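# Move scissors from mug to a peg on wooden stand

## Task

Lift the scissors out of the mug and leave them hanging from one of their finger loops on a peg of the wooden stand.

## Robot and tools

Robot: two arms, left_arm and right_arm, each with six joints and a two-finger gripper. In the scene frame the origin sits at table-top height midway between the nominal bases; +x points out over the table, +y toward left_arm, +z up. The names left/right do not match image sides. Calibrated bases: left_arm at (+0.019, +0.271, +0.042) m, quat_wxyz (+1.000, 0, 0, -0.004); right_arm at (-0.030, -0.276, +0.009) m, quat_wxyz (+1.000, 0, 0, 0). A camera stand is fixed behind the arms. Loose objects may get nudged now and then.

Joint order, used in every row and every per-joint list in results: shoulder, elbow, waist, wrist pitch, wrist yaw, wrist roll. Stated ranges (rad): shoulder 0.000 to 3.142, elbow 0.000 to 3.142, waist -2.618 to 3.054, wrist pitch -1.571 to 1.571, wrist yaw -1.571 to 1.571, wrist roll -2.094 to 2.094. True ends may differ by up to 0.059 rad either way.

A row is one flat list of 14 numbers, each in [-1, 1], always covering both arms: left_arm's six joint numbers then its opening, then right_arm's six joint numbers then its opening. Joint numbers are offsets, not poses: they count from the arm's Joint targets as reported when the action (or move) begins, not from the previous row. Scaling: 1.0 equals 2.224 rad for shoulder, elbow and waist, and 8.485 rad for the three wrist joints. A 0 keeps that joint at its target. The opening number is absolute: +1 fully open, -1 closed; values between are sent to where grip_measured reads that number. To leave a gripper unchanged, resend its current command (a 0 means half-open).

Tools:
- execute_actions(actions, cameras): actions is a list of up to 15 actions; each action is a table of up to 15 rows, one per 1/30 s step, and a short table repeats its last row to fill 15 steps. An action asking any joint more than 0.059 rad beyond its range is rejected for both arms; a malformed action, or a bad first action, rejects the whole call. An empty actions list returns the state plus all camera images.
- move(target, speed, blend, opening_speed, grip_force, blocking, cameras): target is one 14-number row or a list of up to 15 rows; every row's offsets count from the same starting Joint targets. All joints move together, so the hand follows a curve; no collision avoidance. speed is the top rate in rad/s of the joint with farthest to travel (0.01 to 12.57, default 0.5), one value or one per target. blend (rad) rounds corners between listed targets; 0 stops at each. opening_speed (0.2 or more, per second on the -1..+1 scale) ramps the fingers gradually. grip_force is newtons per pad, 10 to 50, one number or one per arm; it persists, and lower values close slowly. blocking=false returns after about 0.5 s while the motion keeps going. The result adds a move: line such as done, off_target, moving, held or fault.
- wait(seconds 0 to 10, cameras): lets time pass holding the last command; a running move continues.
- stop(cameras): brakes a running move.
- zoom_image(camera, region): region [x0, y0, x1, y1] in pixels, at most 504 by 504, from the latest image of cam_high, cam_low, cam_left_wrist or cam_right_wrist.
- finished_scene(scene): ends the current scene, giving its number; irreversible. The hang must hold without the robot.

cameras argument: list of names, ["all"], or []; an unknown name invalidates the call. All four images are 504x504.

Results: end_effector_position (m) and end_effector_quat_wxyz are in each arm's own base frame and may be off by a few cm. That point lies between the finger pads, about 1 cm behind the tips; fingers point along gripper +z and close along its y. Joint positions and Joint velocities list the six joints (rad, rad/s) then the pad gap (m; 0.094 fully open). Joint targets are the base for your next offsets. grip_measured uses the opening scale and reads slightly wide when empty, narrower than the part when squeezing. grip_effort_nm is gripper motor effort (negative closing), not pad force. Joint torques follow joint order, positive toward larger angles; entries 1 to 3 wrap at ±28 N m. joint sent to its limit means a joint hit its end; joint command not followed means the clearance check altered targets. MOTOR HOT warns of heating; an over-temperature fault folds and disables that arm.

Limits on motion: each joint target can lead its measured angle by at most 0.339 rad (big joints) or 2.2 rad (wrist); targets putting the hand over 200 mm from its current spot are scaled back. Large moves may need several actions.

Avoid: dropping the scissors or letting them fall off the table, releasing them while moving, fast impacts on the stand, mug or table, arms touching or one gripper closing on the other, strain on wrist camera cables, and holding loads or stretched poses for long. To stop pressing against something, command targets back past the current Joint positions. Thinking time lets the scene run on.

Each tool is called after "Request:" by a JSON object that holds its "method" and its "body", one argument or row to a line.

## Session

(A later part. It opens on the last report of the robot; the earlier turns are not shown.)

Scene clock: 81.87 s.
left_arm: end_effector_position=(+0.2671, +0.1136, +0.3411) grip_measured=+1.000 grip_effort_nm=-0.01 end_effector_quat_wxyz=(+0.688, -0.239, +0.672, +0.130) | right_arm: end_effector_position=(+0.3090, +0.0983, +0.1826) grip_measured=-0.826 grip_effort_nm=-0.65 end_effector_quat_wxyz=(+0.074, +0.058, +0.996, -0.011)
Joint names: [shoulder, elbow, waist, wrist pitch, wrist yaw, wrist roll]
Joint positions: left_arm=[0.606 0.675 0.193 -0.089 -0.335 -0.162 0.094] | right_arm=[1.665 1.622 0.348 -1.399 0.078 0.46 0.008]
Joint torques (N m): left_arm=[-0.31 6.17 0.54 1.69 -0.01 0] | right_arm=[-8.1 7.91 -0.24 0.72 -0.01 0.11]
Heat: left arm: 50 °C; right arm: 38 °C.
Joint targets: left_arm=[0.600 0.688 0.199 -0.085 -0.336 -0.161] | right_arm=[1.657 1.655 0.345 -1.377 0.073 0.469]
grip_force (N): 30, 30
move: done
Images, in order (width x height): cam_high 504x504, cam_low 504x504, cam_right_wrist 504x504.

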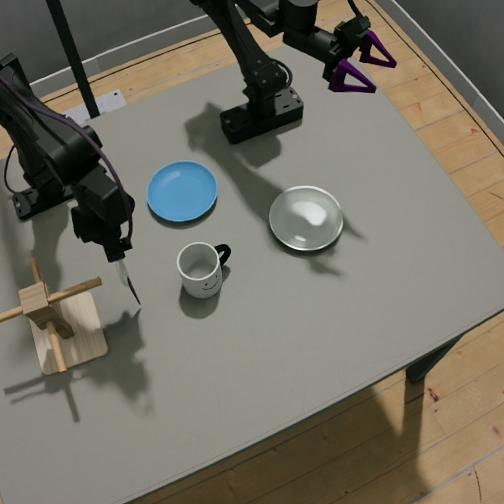

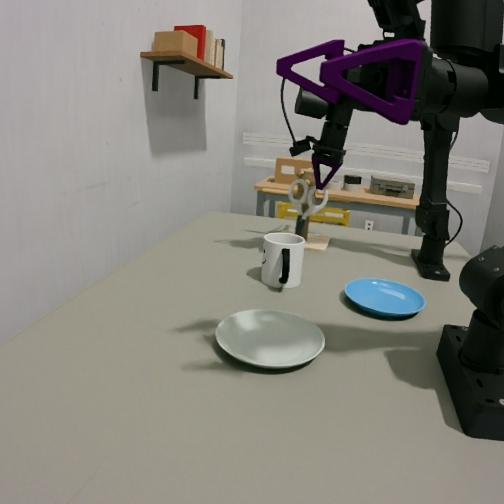

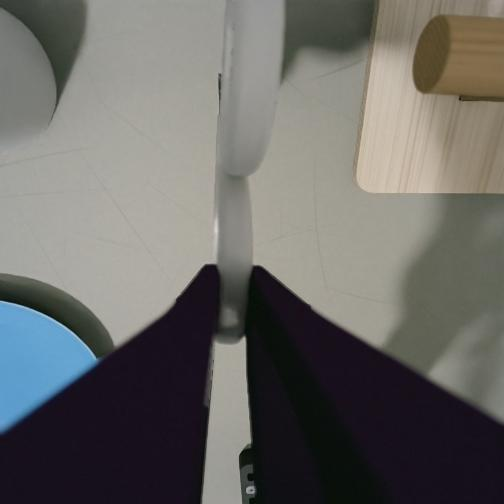

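Request:
{"method": "move", "body": {
  "target": [0,0,0,0,0,0,1,-0.0375,-0.0261,-0.0364,0,-0.0011,-0.011,-0.92],
  "speed": 0.15,
  "cameras": ["cam_high","cam_low","cam_right_wrist"]
}}

Request:
{"method": "zoom_image", "body": {
  "camera": "cam_low",
  "region": [275, 150, 345, 220]
}}

Request:
{"method": "zoom_image", "body": {
  "camera": "cam_right_wrist",
  "region": [200, 0, 450, 250]
}}

Scene clock: 89.47 s.
left_arm: end_effector_position=(+0.2671, +0.1136, +0.3411) grip_measured=+1.000 grip_effort_nm=-0.01 end_effector_quat_wxyz=(+0.688, -0.239, +0.672, +0.130) | right_arm: end_effector_position=(+0.3081, +0.0731, +0.1944) grip_measured=-0.826 grip_effort_nm=-0.65 end_effector_quat_wxyz=(+0.090, +0.060, +0.994, -0.006)
Joint names: [shoulder, elbow, waist, wrist pitch, wrist yaw, wrist roll]
Joint positions: left_arm=[0.606 0.675 0.193 -0.089 -0.335 -0.162 0.094] | right_arm=[1.607 1.602 0.27 -1.398 0.07 0.385 0.008]
Joint torques (N m): left_arm=[-0.28 6.09 0.53 1.69 -0.01 -0.01] | right_arm=[-9.73 5.03 -0.44 0.77 -0.04 -0.11]
Heat: left arm: 50 °C; right arm: 38 °C.
Joint targets: left_arm=[0.600 0.688 0.199 -0.085 -0.336 -0.161] | right_arm=[1.574 1.597 0.264 -1.377 0.064 0.376]
grip_force (N): 30, 30
move: done
Images, in order (width x height): cam_high 504x504, cam_low 504x504, cam_right_wrist 504x504.

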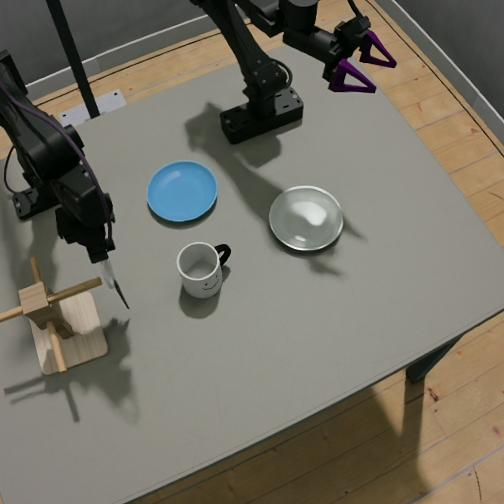

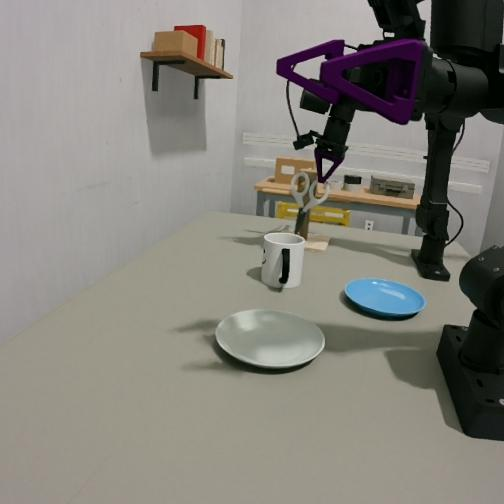

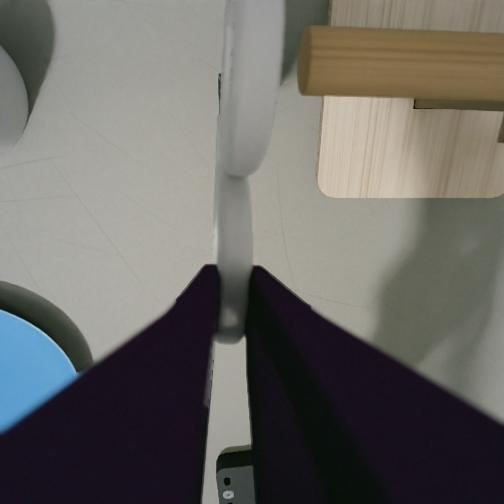

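Scaled by 7.200 from the camera's 504x504 image, which has a finer 720x720 frame.

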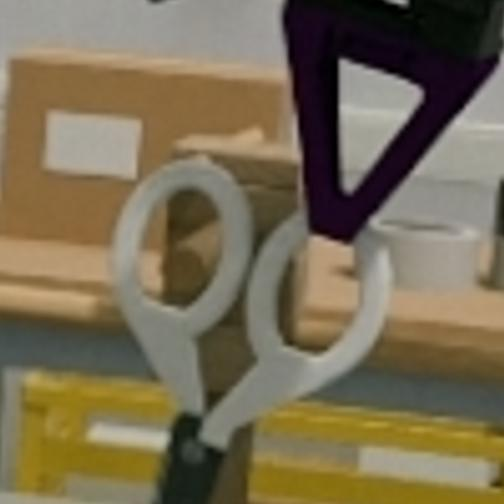

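Scaled by 2.016 from the camera's 504x504 image, which has a finer 720x720 frame.

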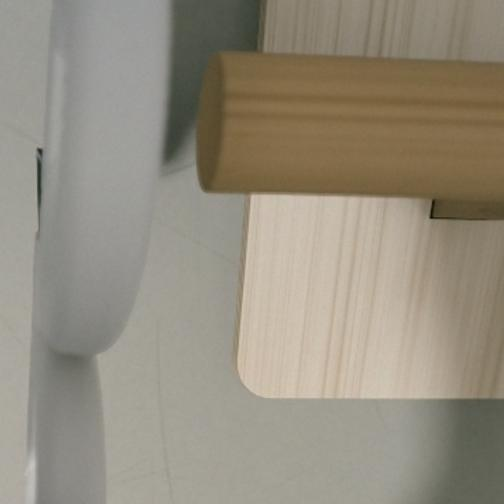

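Request:
{"method": "zoom_image", "body": {
  "camera": "cam_low",
  "region": [288, 168, 318, 198]
}}

Scaled by 16.800 from the camera's 504x504 image, which has a finer 720x720 frame.

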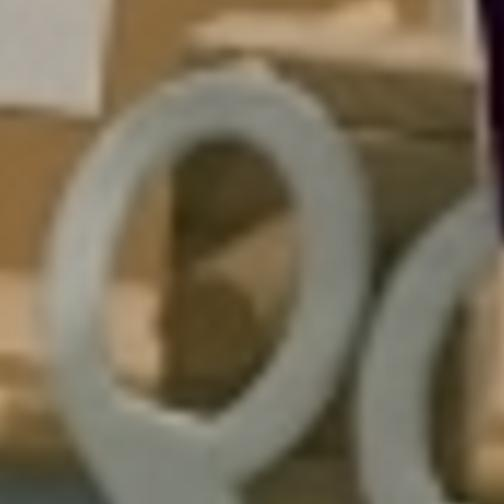

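Request:
{"method": "move", "body": {
  "target": [0,0,0,0,0,0,1,-0.0168,-0.0218,-0.0436,0.0013,-0.0019,-0.0113,-0.92],
  "speed": 0.1,
  "cameras": ["cam_high","cam_low","cam_right_wrist"]
}}

Request:
{"method": "zoom_image", "body": {
  "camera": "cam_low",
  "region": [288, 168, 318, 198]
}}

Request:
{"method": "zoom_image", "body": {
  "camera": "cam_high",
  "region": [20, 210, 160, 350]
}}

Request:
{"method": "zoom_image", "body": {
  "camera": "cam_low",
  "region": [270, 160, 360, 250]
}}

Scene clock: 95.97 s.
left_arm: end_effector_position=(+0.2671, +0.1136, +0.3411) grip_measured=+1.000 grip_effort_nm=-0.01 end_effector_quat_wxyz=(+0.688, -0.239, +0.672, +0.130) | right_arm: end_effector_position=(+0.3028, +0.0437, +0.1902) grip_measured=-0.826 grip_effort_nm=-0.65 end_effector_quat_wxyz=(+0.083, +0.060, +0.995, -0.009)
Joint names: [shoulder, elbow, waist, wrist pitch, wrist yaw, wrist roll]
Joint positions: left_arm=[0.606 0.675 0.193 -0.089 -0.335 -0.162 0.094] | right_arm=[1.573 1.552 0.173 -1.392 0.056 0.289 0.008]
Joint torques (N m): left_arm=[-0.31 6.15 0.57 1.69 -0.01 -0.01] | right_arm=[-9.72 5.12 -0.43 0.83 -0.06 -0.06]
Heat: left arm: 50 °C; right arm: 38 °C.
Joint targets: left_arm=[0.600 0.688 0.199 -0.085 -0.336 -0.161] | right_arm=[1.536 1.548 0.167 -1.366 0.048 0.280]
grip_force (N): 30, 30
move: off_target (right_arm); right_arm: the shoulder is farthest, 0.036 rad from its target
Images, in order (width x height): cam_high 504x504, cam_low 504x504, cam_right_wrist 504x504.

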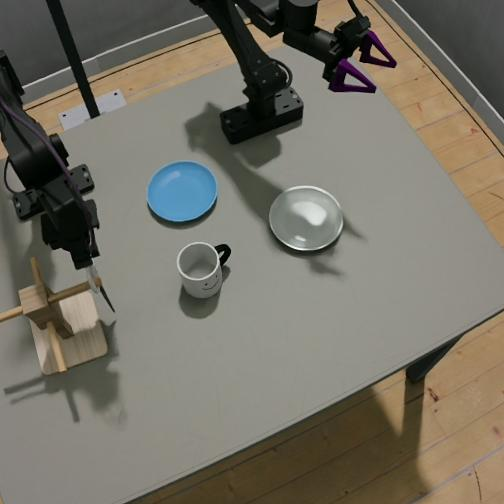

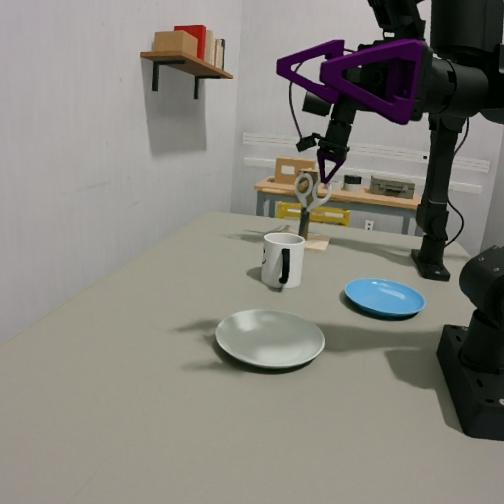

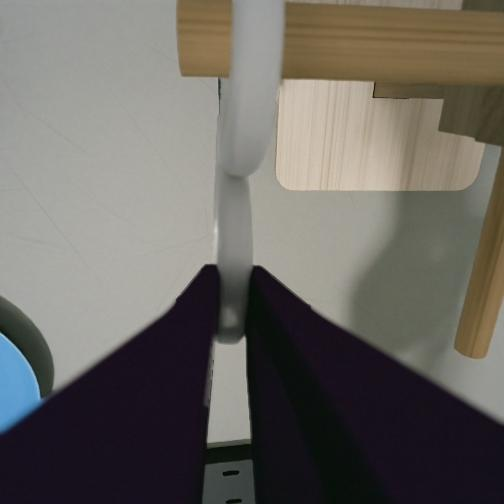

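Scaled by 16.800 from the camera's 504x504 image, which has a finer 720x720 frame.

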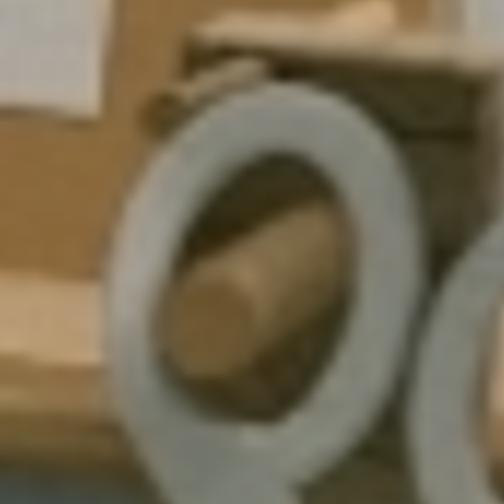

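Scaled by 3.600 from the camera's 504x504 image, which has a finer 720x720 frame.

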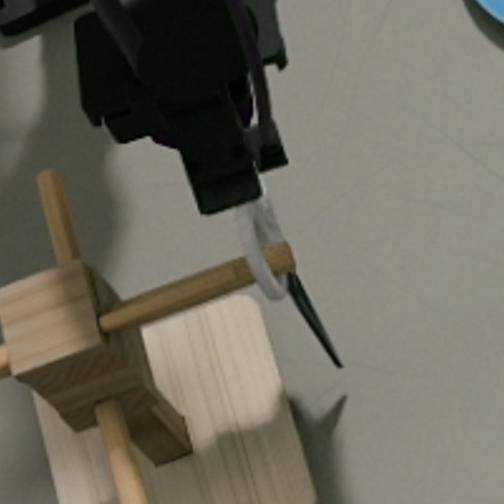

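Scaled by 5.600 from the camera's 504x504 image, which has a finer 720x720 frame.

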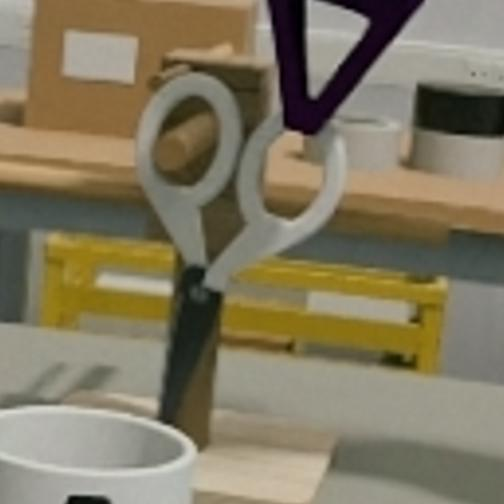

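Request:
{"method": "move", "body": {
  "target": [0,0,0,0,0,0,1,-0.0031,-0.0246,-0.0086,0.0057,-0.0005,-0.0022,-0.92],
  "speed": 0.06,
  "cameras": ["cam_high","cam_low","cam_right_wrist"]
}}

Request:
{"method": "zoom_image", "body": {
  "camera": "cam_low",
  "region": [288, 168, 318, 198]
}}

Request:
{"method": "zoom_image", "body": {
  "camera": "cam_high",
  "region": [70, 260, 130, 350]
}}

Scene clock: 100.20 s.
left_arm: end_effector_position=(+0.2671, +0.1136, +0.3411) grip_measured=+1.000 grip_effort_nm=-0.01 end_effector_quat_wxyz=(+0.688, -0.239, +0.672, +0.130) | right_arm: end_effector_position=(+0.3043, +0.0390, +0.1784) grip_measured=-0.826 grip_effort_nm=-0.65 end_effector_quat_wxyz=(+0.083, +0.060, +0.995, -0.009)
Joint names: [shoulder, elbow, waist, wrist pitch, wrist yaw, wrist roll]
Joint positions: left_arm=[0.606 0.675 0.193 -0.089 -0.335 -0.162 0.094] | right_arm=[1.566 1.497 0.155 -1.343 0.052 0.27 0.008]
Joint torques (N m): left_arm=[-0.25 6.15 0.57 1.69 -0.02 -0.01] | right_arm=[-9.66 5.19 -0.54 0.81 -0.11 -0.07]
Heat: left arm: 50 °C; right arm: 38 °C.
Joint targets: left_arm=[0.600 0.688 0.199 -0.085 -0.336 -0.161] | right_arm=[1.529 1.494 0.148 -1.318 0.044 0.261]
grip_force (N): 30, 30
move: off_target (right_arm); right_arm: the shoulder is farthest, 0.037 rad from its target
Images, in order (width x height): cam_high 504x504, cam_low 504x504, cam_right_wrist 504x504.

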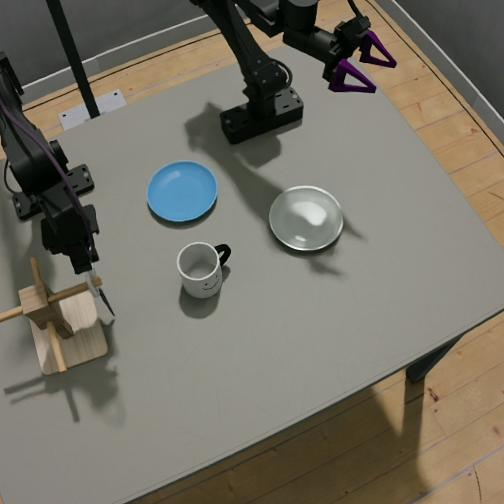

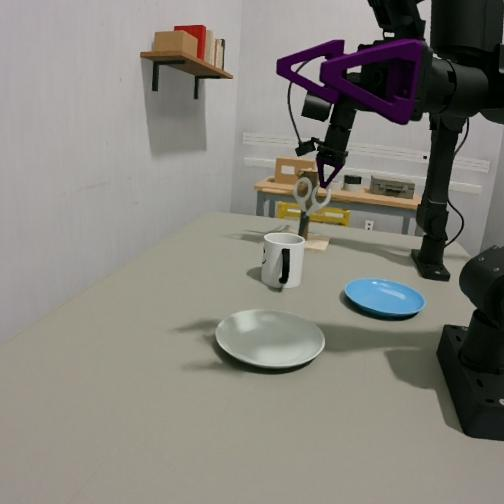

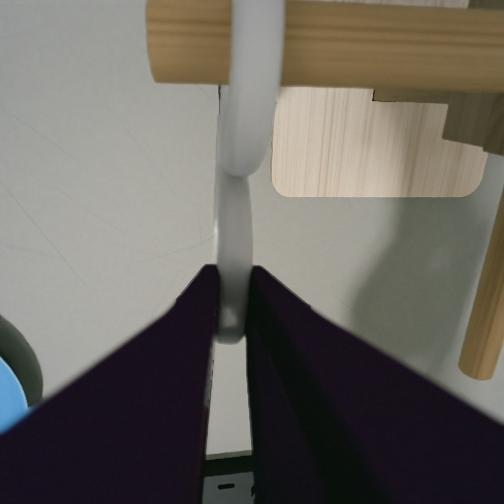

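Scaled by 16.800 from the camera's 504x504 image, which has a finer 720x720 frame.

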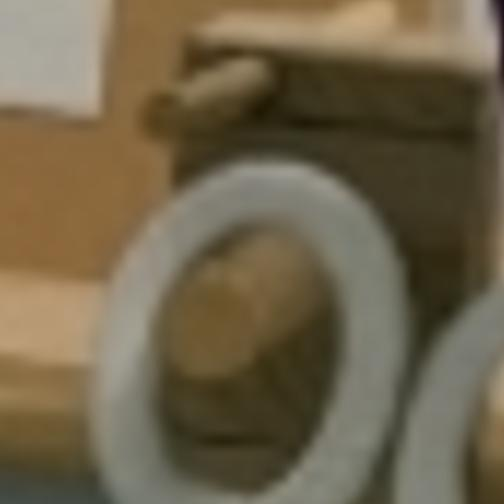

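Scaled by 5.600 from the camera's 504x504 image, which has a finer 720x720 frame.

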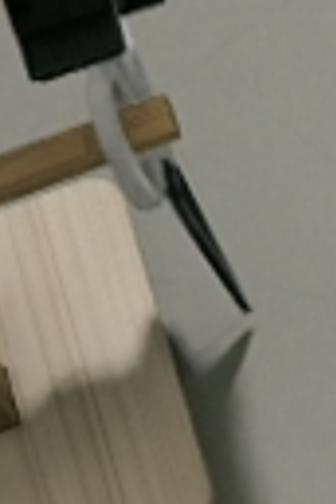

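Request:
{"method": "move", "body": {
  "target": [0,0,0,0,0,0,1,-0.0018,-0.0082,0,0.0019,0,0,-0.92],
  "speed": 0.05,
  "cameras": ["cam_high","cam_low","cam_right_wrist"]
}}

Request:
{"method": "zoom_image", "body": {
  "camera": "cam_low",
  "region": [288, 168, 318, 198]
}}

Request:
{"method": "zoom_image", "body": {
  "camera": "cam_high",
  "region": [70, 260, 130, 350]
}}

Scene clock: 102.50 s.
left_arm: end_effector_position=(+0.2671, +0.1136, +0.3411) grip_measured=+1.000 grip_effort_nm=-0.01 end_effector_quat_wxyz=(+0.688, -0.239, +0.672, +0.130) | right_arm: end_effector_position=(+0.3056, +0.0393, +0.1753) grip_measured=-0.826 grip_effort_nm=-0.65 end_effector_quat_wxyz=(+0.086, +0.059, +0.994, -0.008)
Joint names: [shoulder, elbow, waist, wrist pitch, wrist yaw, wrist roll]
Joint positions: left_arm=[0.606 0.675 0.193 -0.089 -0.335 -0.162 0.094] | right_arm=[1.562 1.48 0.155 -1.322 0.051 0.27 0.008]
Joint torques (N m): left_arm=[-0.28 6.13 0.57 1.69 0 -0.01] | right_arm=[-9.68 5.14 -0.53 0.77 -0.06 -0.1]
Heat: left arm: 50 °C; right arm: 38 °C.
Joint targets: left_arm=[0.600 0.688 0.199 -0.085 -0.336 -0.161] | right_arm=[1.525 1.475 0.148 -1.302 0.044 0.261]
grip_force (N): 30, 30
move: off_target (right_arm); right_arm: the shoulder is farthest, 0.037 rad from its target
Images, in order (width x height): cam_high 504x504, cam_low 504x504, cam_right_wrist 504x504.

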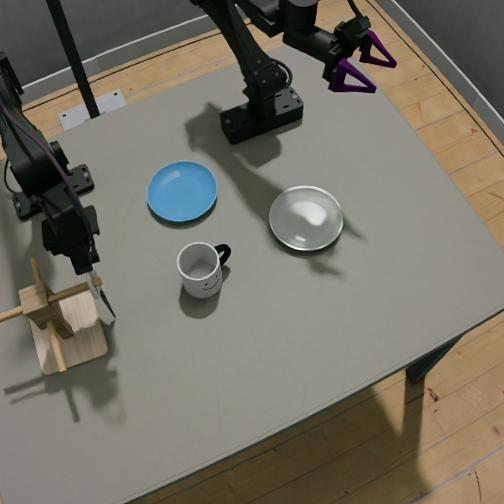

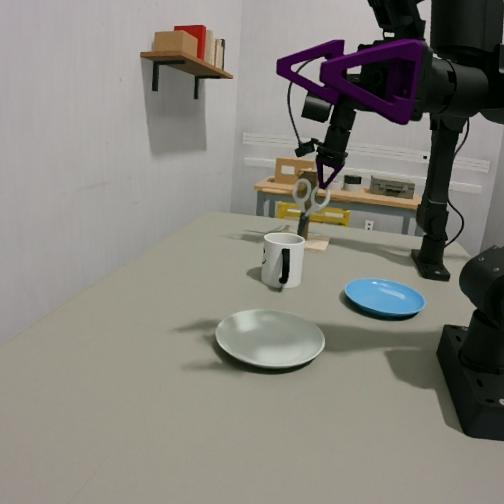

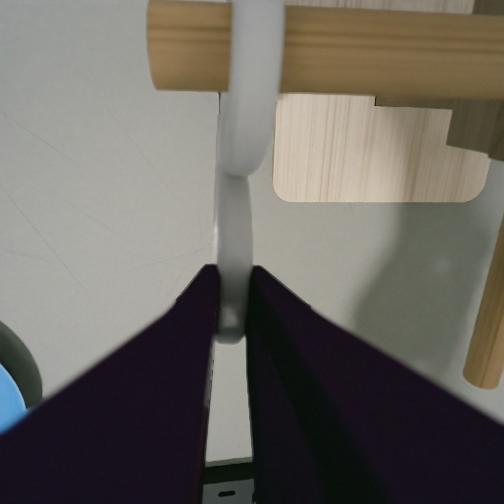

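Scaled by 16.800 from the camera's 504x504 image, which has a finer 720x720 frame.

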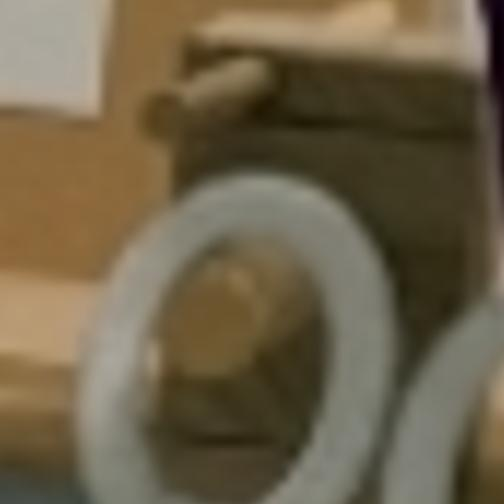

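Scaled by 5.600 from the camera's 504x504 image, which has a finer 720x720 frame.

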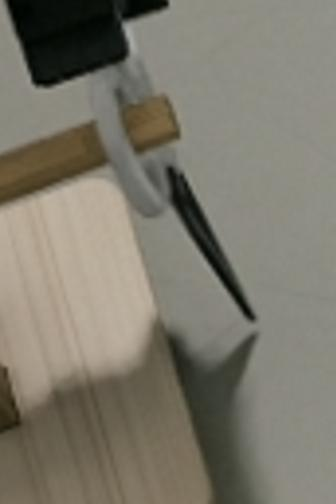

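Request:
{"method": "move", "body": {
  "target": [0,0,0,0,0,0,1,0,0,0,0,0,0,-0.5],
  "opening_speed": 0.25,
  "cameras": ["cam_high","cam_low","cam_right_wrist"]
}}

Request:
{"method": "zoom_image", "body": {
  "camera": "cam_low",
  "region": [270, 160, 360, 250]
}}

Request:
{"method": "zoom_image", "body": {
  "camera": "cam_high",
  "region": [70, 260, 130, 350]
}}

Scene clock: 105.50 s.
left_arm: end_effector_position=(+0.2671, +0.1136, +0.3411) grip_measured=+1.000 grip_effort_nm=-0.01 end_effector_quat_wxyz=(+0.688, -0.239, +0.672, +0.130) | right_arm: end_effector_position=(+0.3058, +0.0393, +0.1754) grip_measured=-0.503 grip_effort_nm=0.14 end_effector_quat_wxyz=(+0.087, +0.059, +0.994, -0.007)
Joint names: [shoulder, elbow, waist, wrist pitch, wrist yaw, wrist roll]
Joint positions: left_arm=[0.606 0.675 0.193 -0.089 -0.335 -0.162 0.094] | right_arm=[1.562 1.48 0.155 -1.322 0.051 0.27 0.023]
Joint torques (N m): left_arm=[-0.31 6.13 0.55 1.69 -0.02 -0.01] | right_arm=[-9.66 5.15 -0.54 0.77 -0.06 -0.11]
Heat: left arm: 50 °C; right arm: 37 °C.
Joint targets: left_arm=[0.600 0.688 0.199 -0.085 -0.336 -0.161] | right_arm=[1.525 1.475 0.148 -1.302 0.044 0.261]
grip_force (N): 30, 30
move: off_target (right_arm); right_arm: the shoulder is farthest, 0.037 rad from its target
Images, in order (width x height): cam_high 504x504, cam_low 504x504, cam_right_wrist 504x504.

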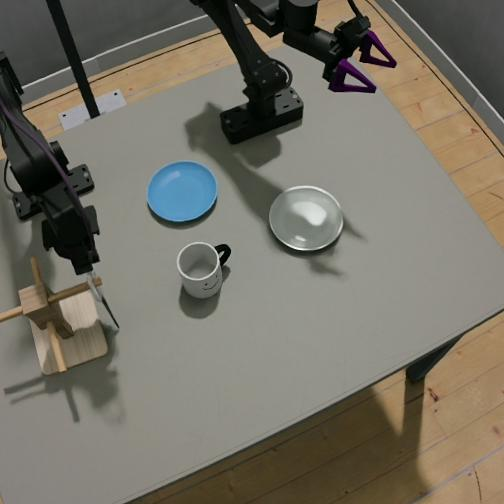

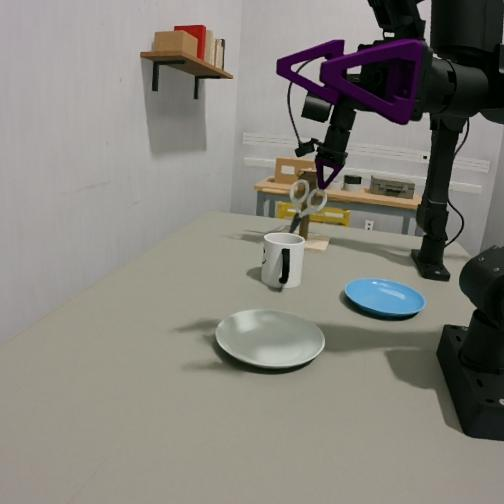

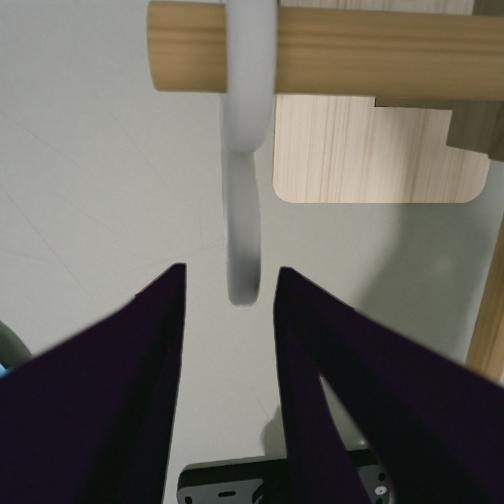

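Scaled by 5.600 from the camera's 504x504 image, which has a finer 720x720 frame.

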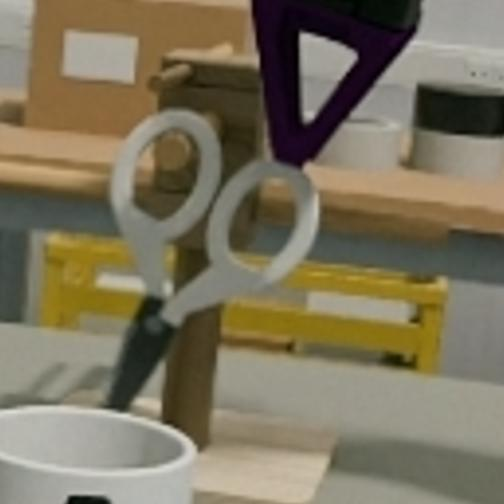

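Scaled by 5.600 from the camera's 504x504 image, which has a finer 720x720 frame.

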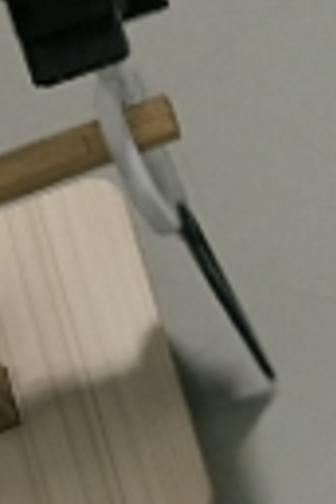

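Request:
{"method": "move", "body": {
  "target": [0,0,0,0,0,0,1,0.0373,0.1255,0,-0.0279,0,0,-0.4],
  "speed": 0.12,
  "opening_speed": 0.25,
  "cameras": ["cam_right_wrist","cam_low"]
}}

Request:
{"method": "zoom_image", "body": {
  "camera": "cam_low",
  "region": [270, 160, 360, 250]
}}

Request:
{"method": "move", "body": {
  "target": [0,0,0,0,0,0,1,-0.08,0.02,0.25,0.005,0,0,-0.4],
  "speed": 0.4,
  "cameras": ["cam_high","cam_low","cam_right_wrist"]
}}

Request:
{"method": "zoom_image", "body": {
  "camera": "cam_low",
  "region": [270, 160, 360, 250]
}}

Request:
{"method": "zoom_image", "body": {
  "camera": "cam_high",
  "region": [20, 230, 140, 350]
}}

Scene clock: 110.13 s.
left_arm: end_effector_position=(+0.2671, +0.1136, +0.3411) grip_measured=+1.000 grip_effort_nm=-0.01 end_effector_quat_wxyz=(+0.688, -0.239, +0.672, +0.130) | right_arm: end_effector_position=(+0.3025, +0.0388, +0.2254) grip_measured=-0.403 grip_effort_nm=0.15 end_effector_quat_wxyz=(+0.086, +0.059, +0.994, -0.008)
Joint names: [shoulder, elbow, waist, wrist pitch, wrist yaw, wrist roll]
Joint positions: left_arm=[0.606 0.675 0.193 -0.089 -0.335 -0.162 0.094] | right_arm=[1.601 1.725 0.155 -1.529 0.051 0.27 0.028]
Joint torques (N m): left_arm=[-0.28 6.11 0.57 1.69 -0.01 -0.01] | right_arm=[-5.97 7.38 -0.55 0.47 -0.06 -0.11]
Heat: left arm: 50 °C; right arm: 38 °C.
Joint targets: left_arm=[0.600 0.688 0.199 -0.085 -0.336 -0.161] | right_arm=[1.608 1.755 0.148 -1.539 0.044 0.261]
grip_force (N): 30, 30
move: done
Images, in order (width x height): cam_low 504x504, cam_right_wrist 504x504.

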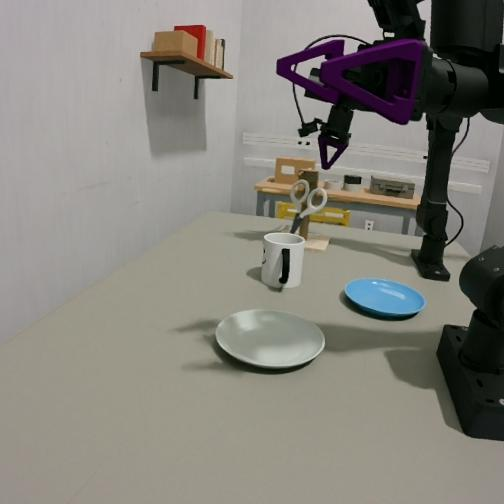

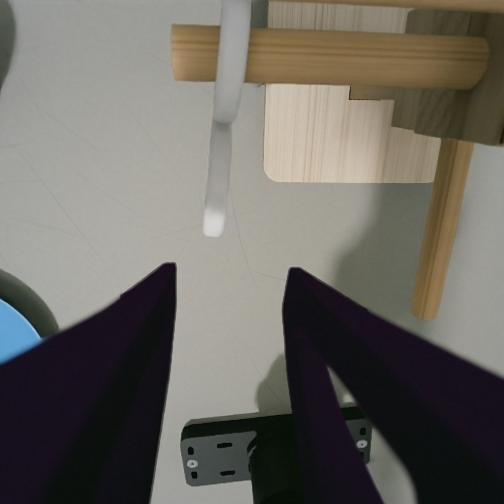

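Scaled by 5.600 from the camera's 504x504 image, which has a finer 720x720 frame.

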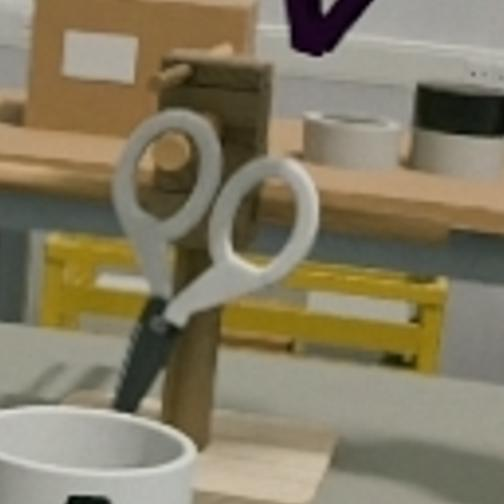

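Scene clock: 111.93 s.
left_arm: end_effector_position=(+0.2671, +0.1136, +0.3411) grip_measured=+1.000 grip_effort_nm=-0.01 end_effector_quat_wxyz=(+0.688, -0.239, +0.672, +0.130) | right_arm: end_effector_position=(+0.2296, +0.1830, +0.2816) grip_measured=-0.403 grip_effort_nm=0.14 end_effector_quat_wxyz=(+0.175, -0.205, +0.961, +0.065)
Joint names: [shoulder, elbow, waist, wrist pitch, wrist yaw, wrist roll]
Joint positions: left_arm=[0.606 0.675 0.193 -0.089 -0.335 -0.162 0.094] | right_arm=[1.453 1.773 0.699 -1.519 0.048 0.27 0.028]
Joint torques (N m): left_arm=[-0.34 6.12 0.55 1.68 0 -0.01] | right_arm=[-6.71 6.97 0.44 1.16 -0.04 -0.09]
Heat: left arm: 50 °C; right arm: 38 °C.
Joint targets: left_arm=[0.600 0.688 0.199 -0.085 -0.336 -0.161] | right_arm=[1.430 1.799 0.704 -1.496 0.044 0.261]
grip_force (N): 30, 30
move: done
Images, in order (width x height): cam_high 504x504, cam_low 504x504, cam_right_wrist 504x504.

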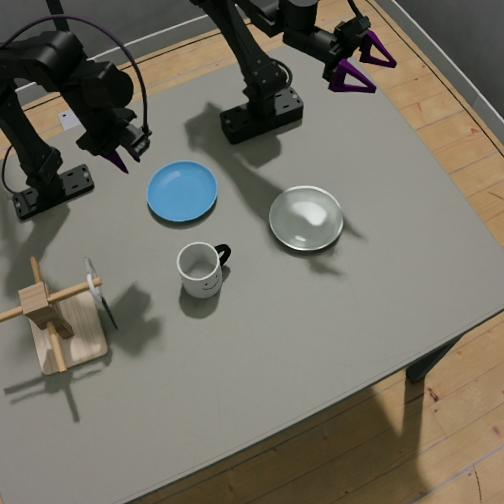

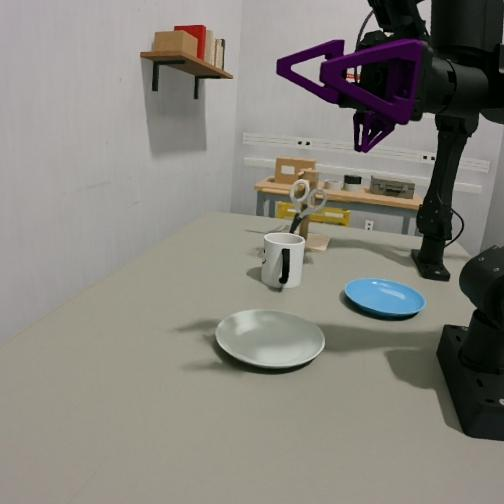

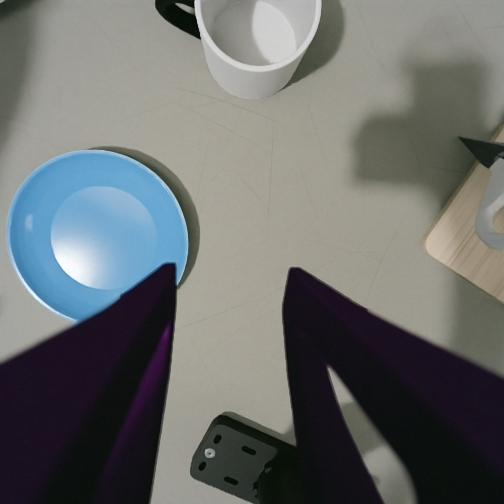

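Scaled by 5.600 from the camera's 504x504 image, which has a finer 720x720 frame.

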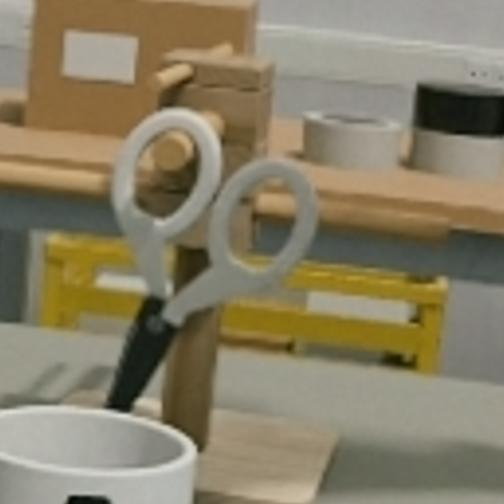

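Scaled by 4.200 from the camera's 504x504 image, which has a finer 720x720 frame.

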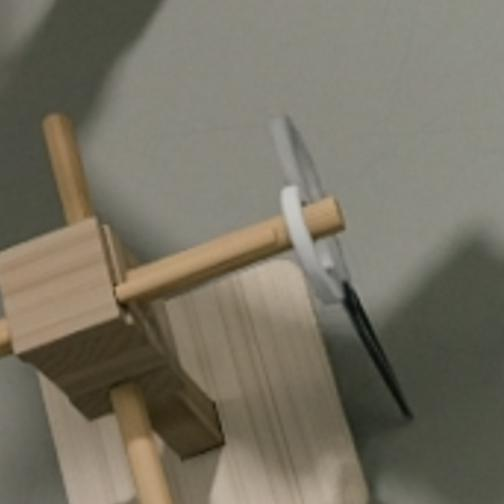

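Hanging stably and clear of the table.

Request:
{"method": "finished_scene", "body": {
  "scene": 2
}}

The scene is finished: the task was done.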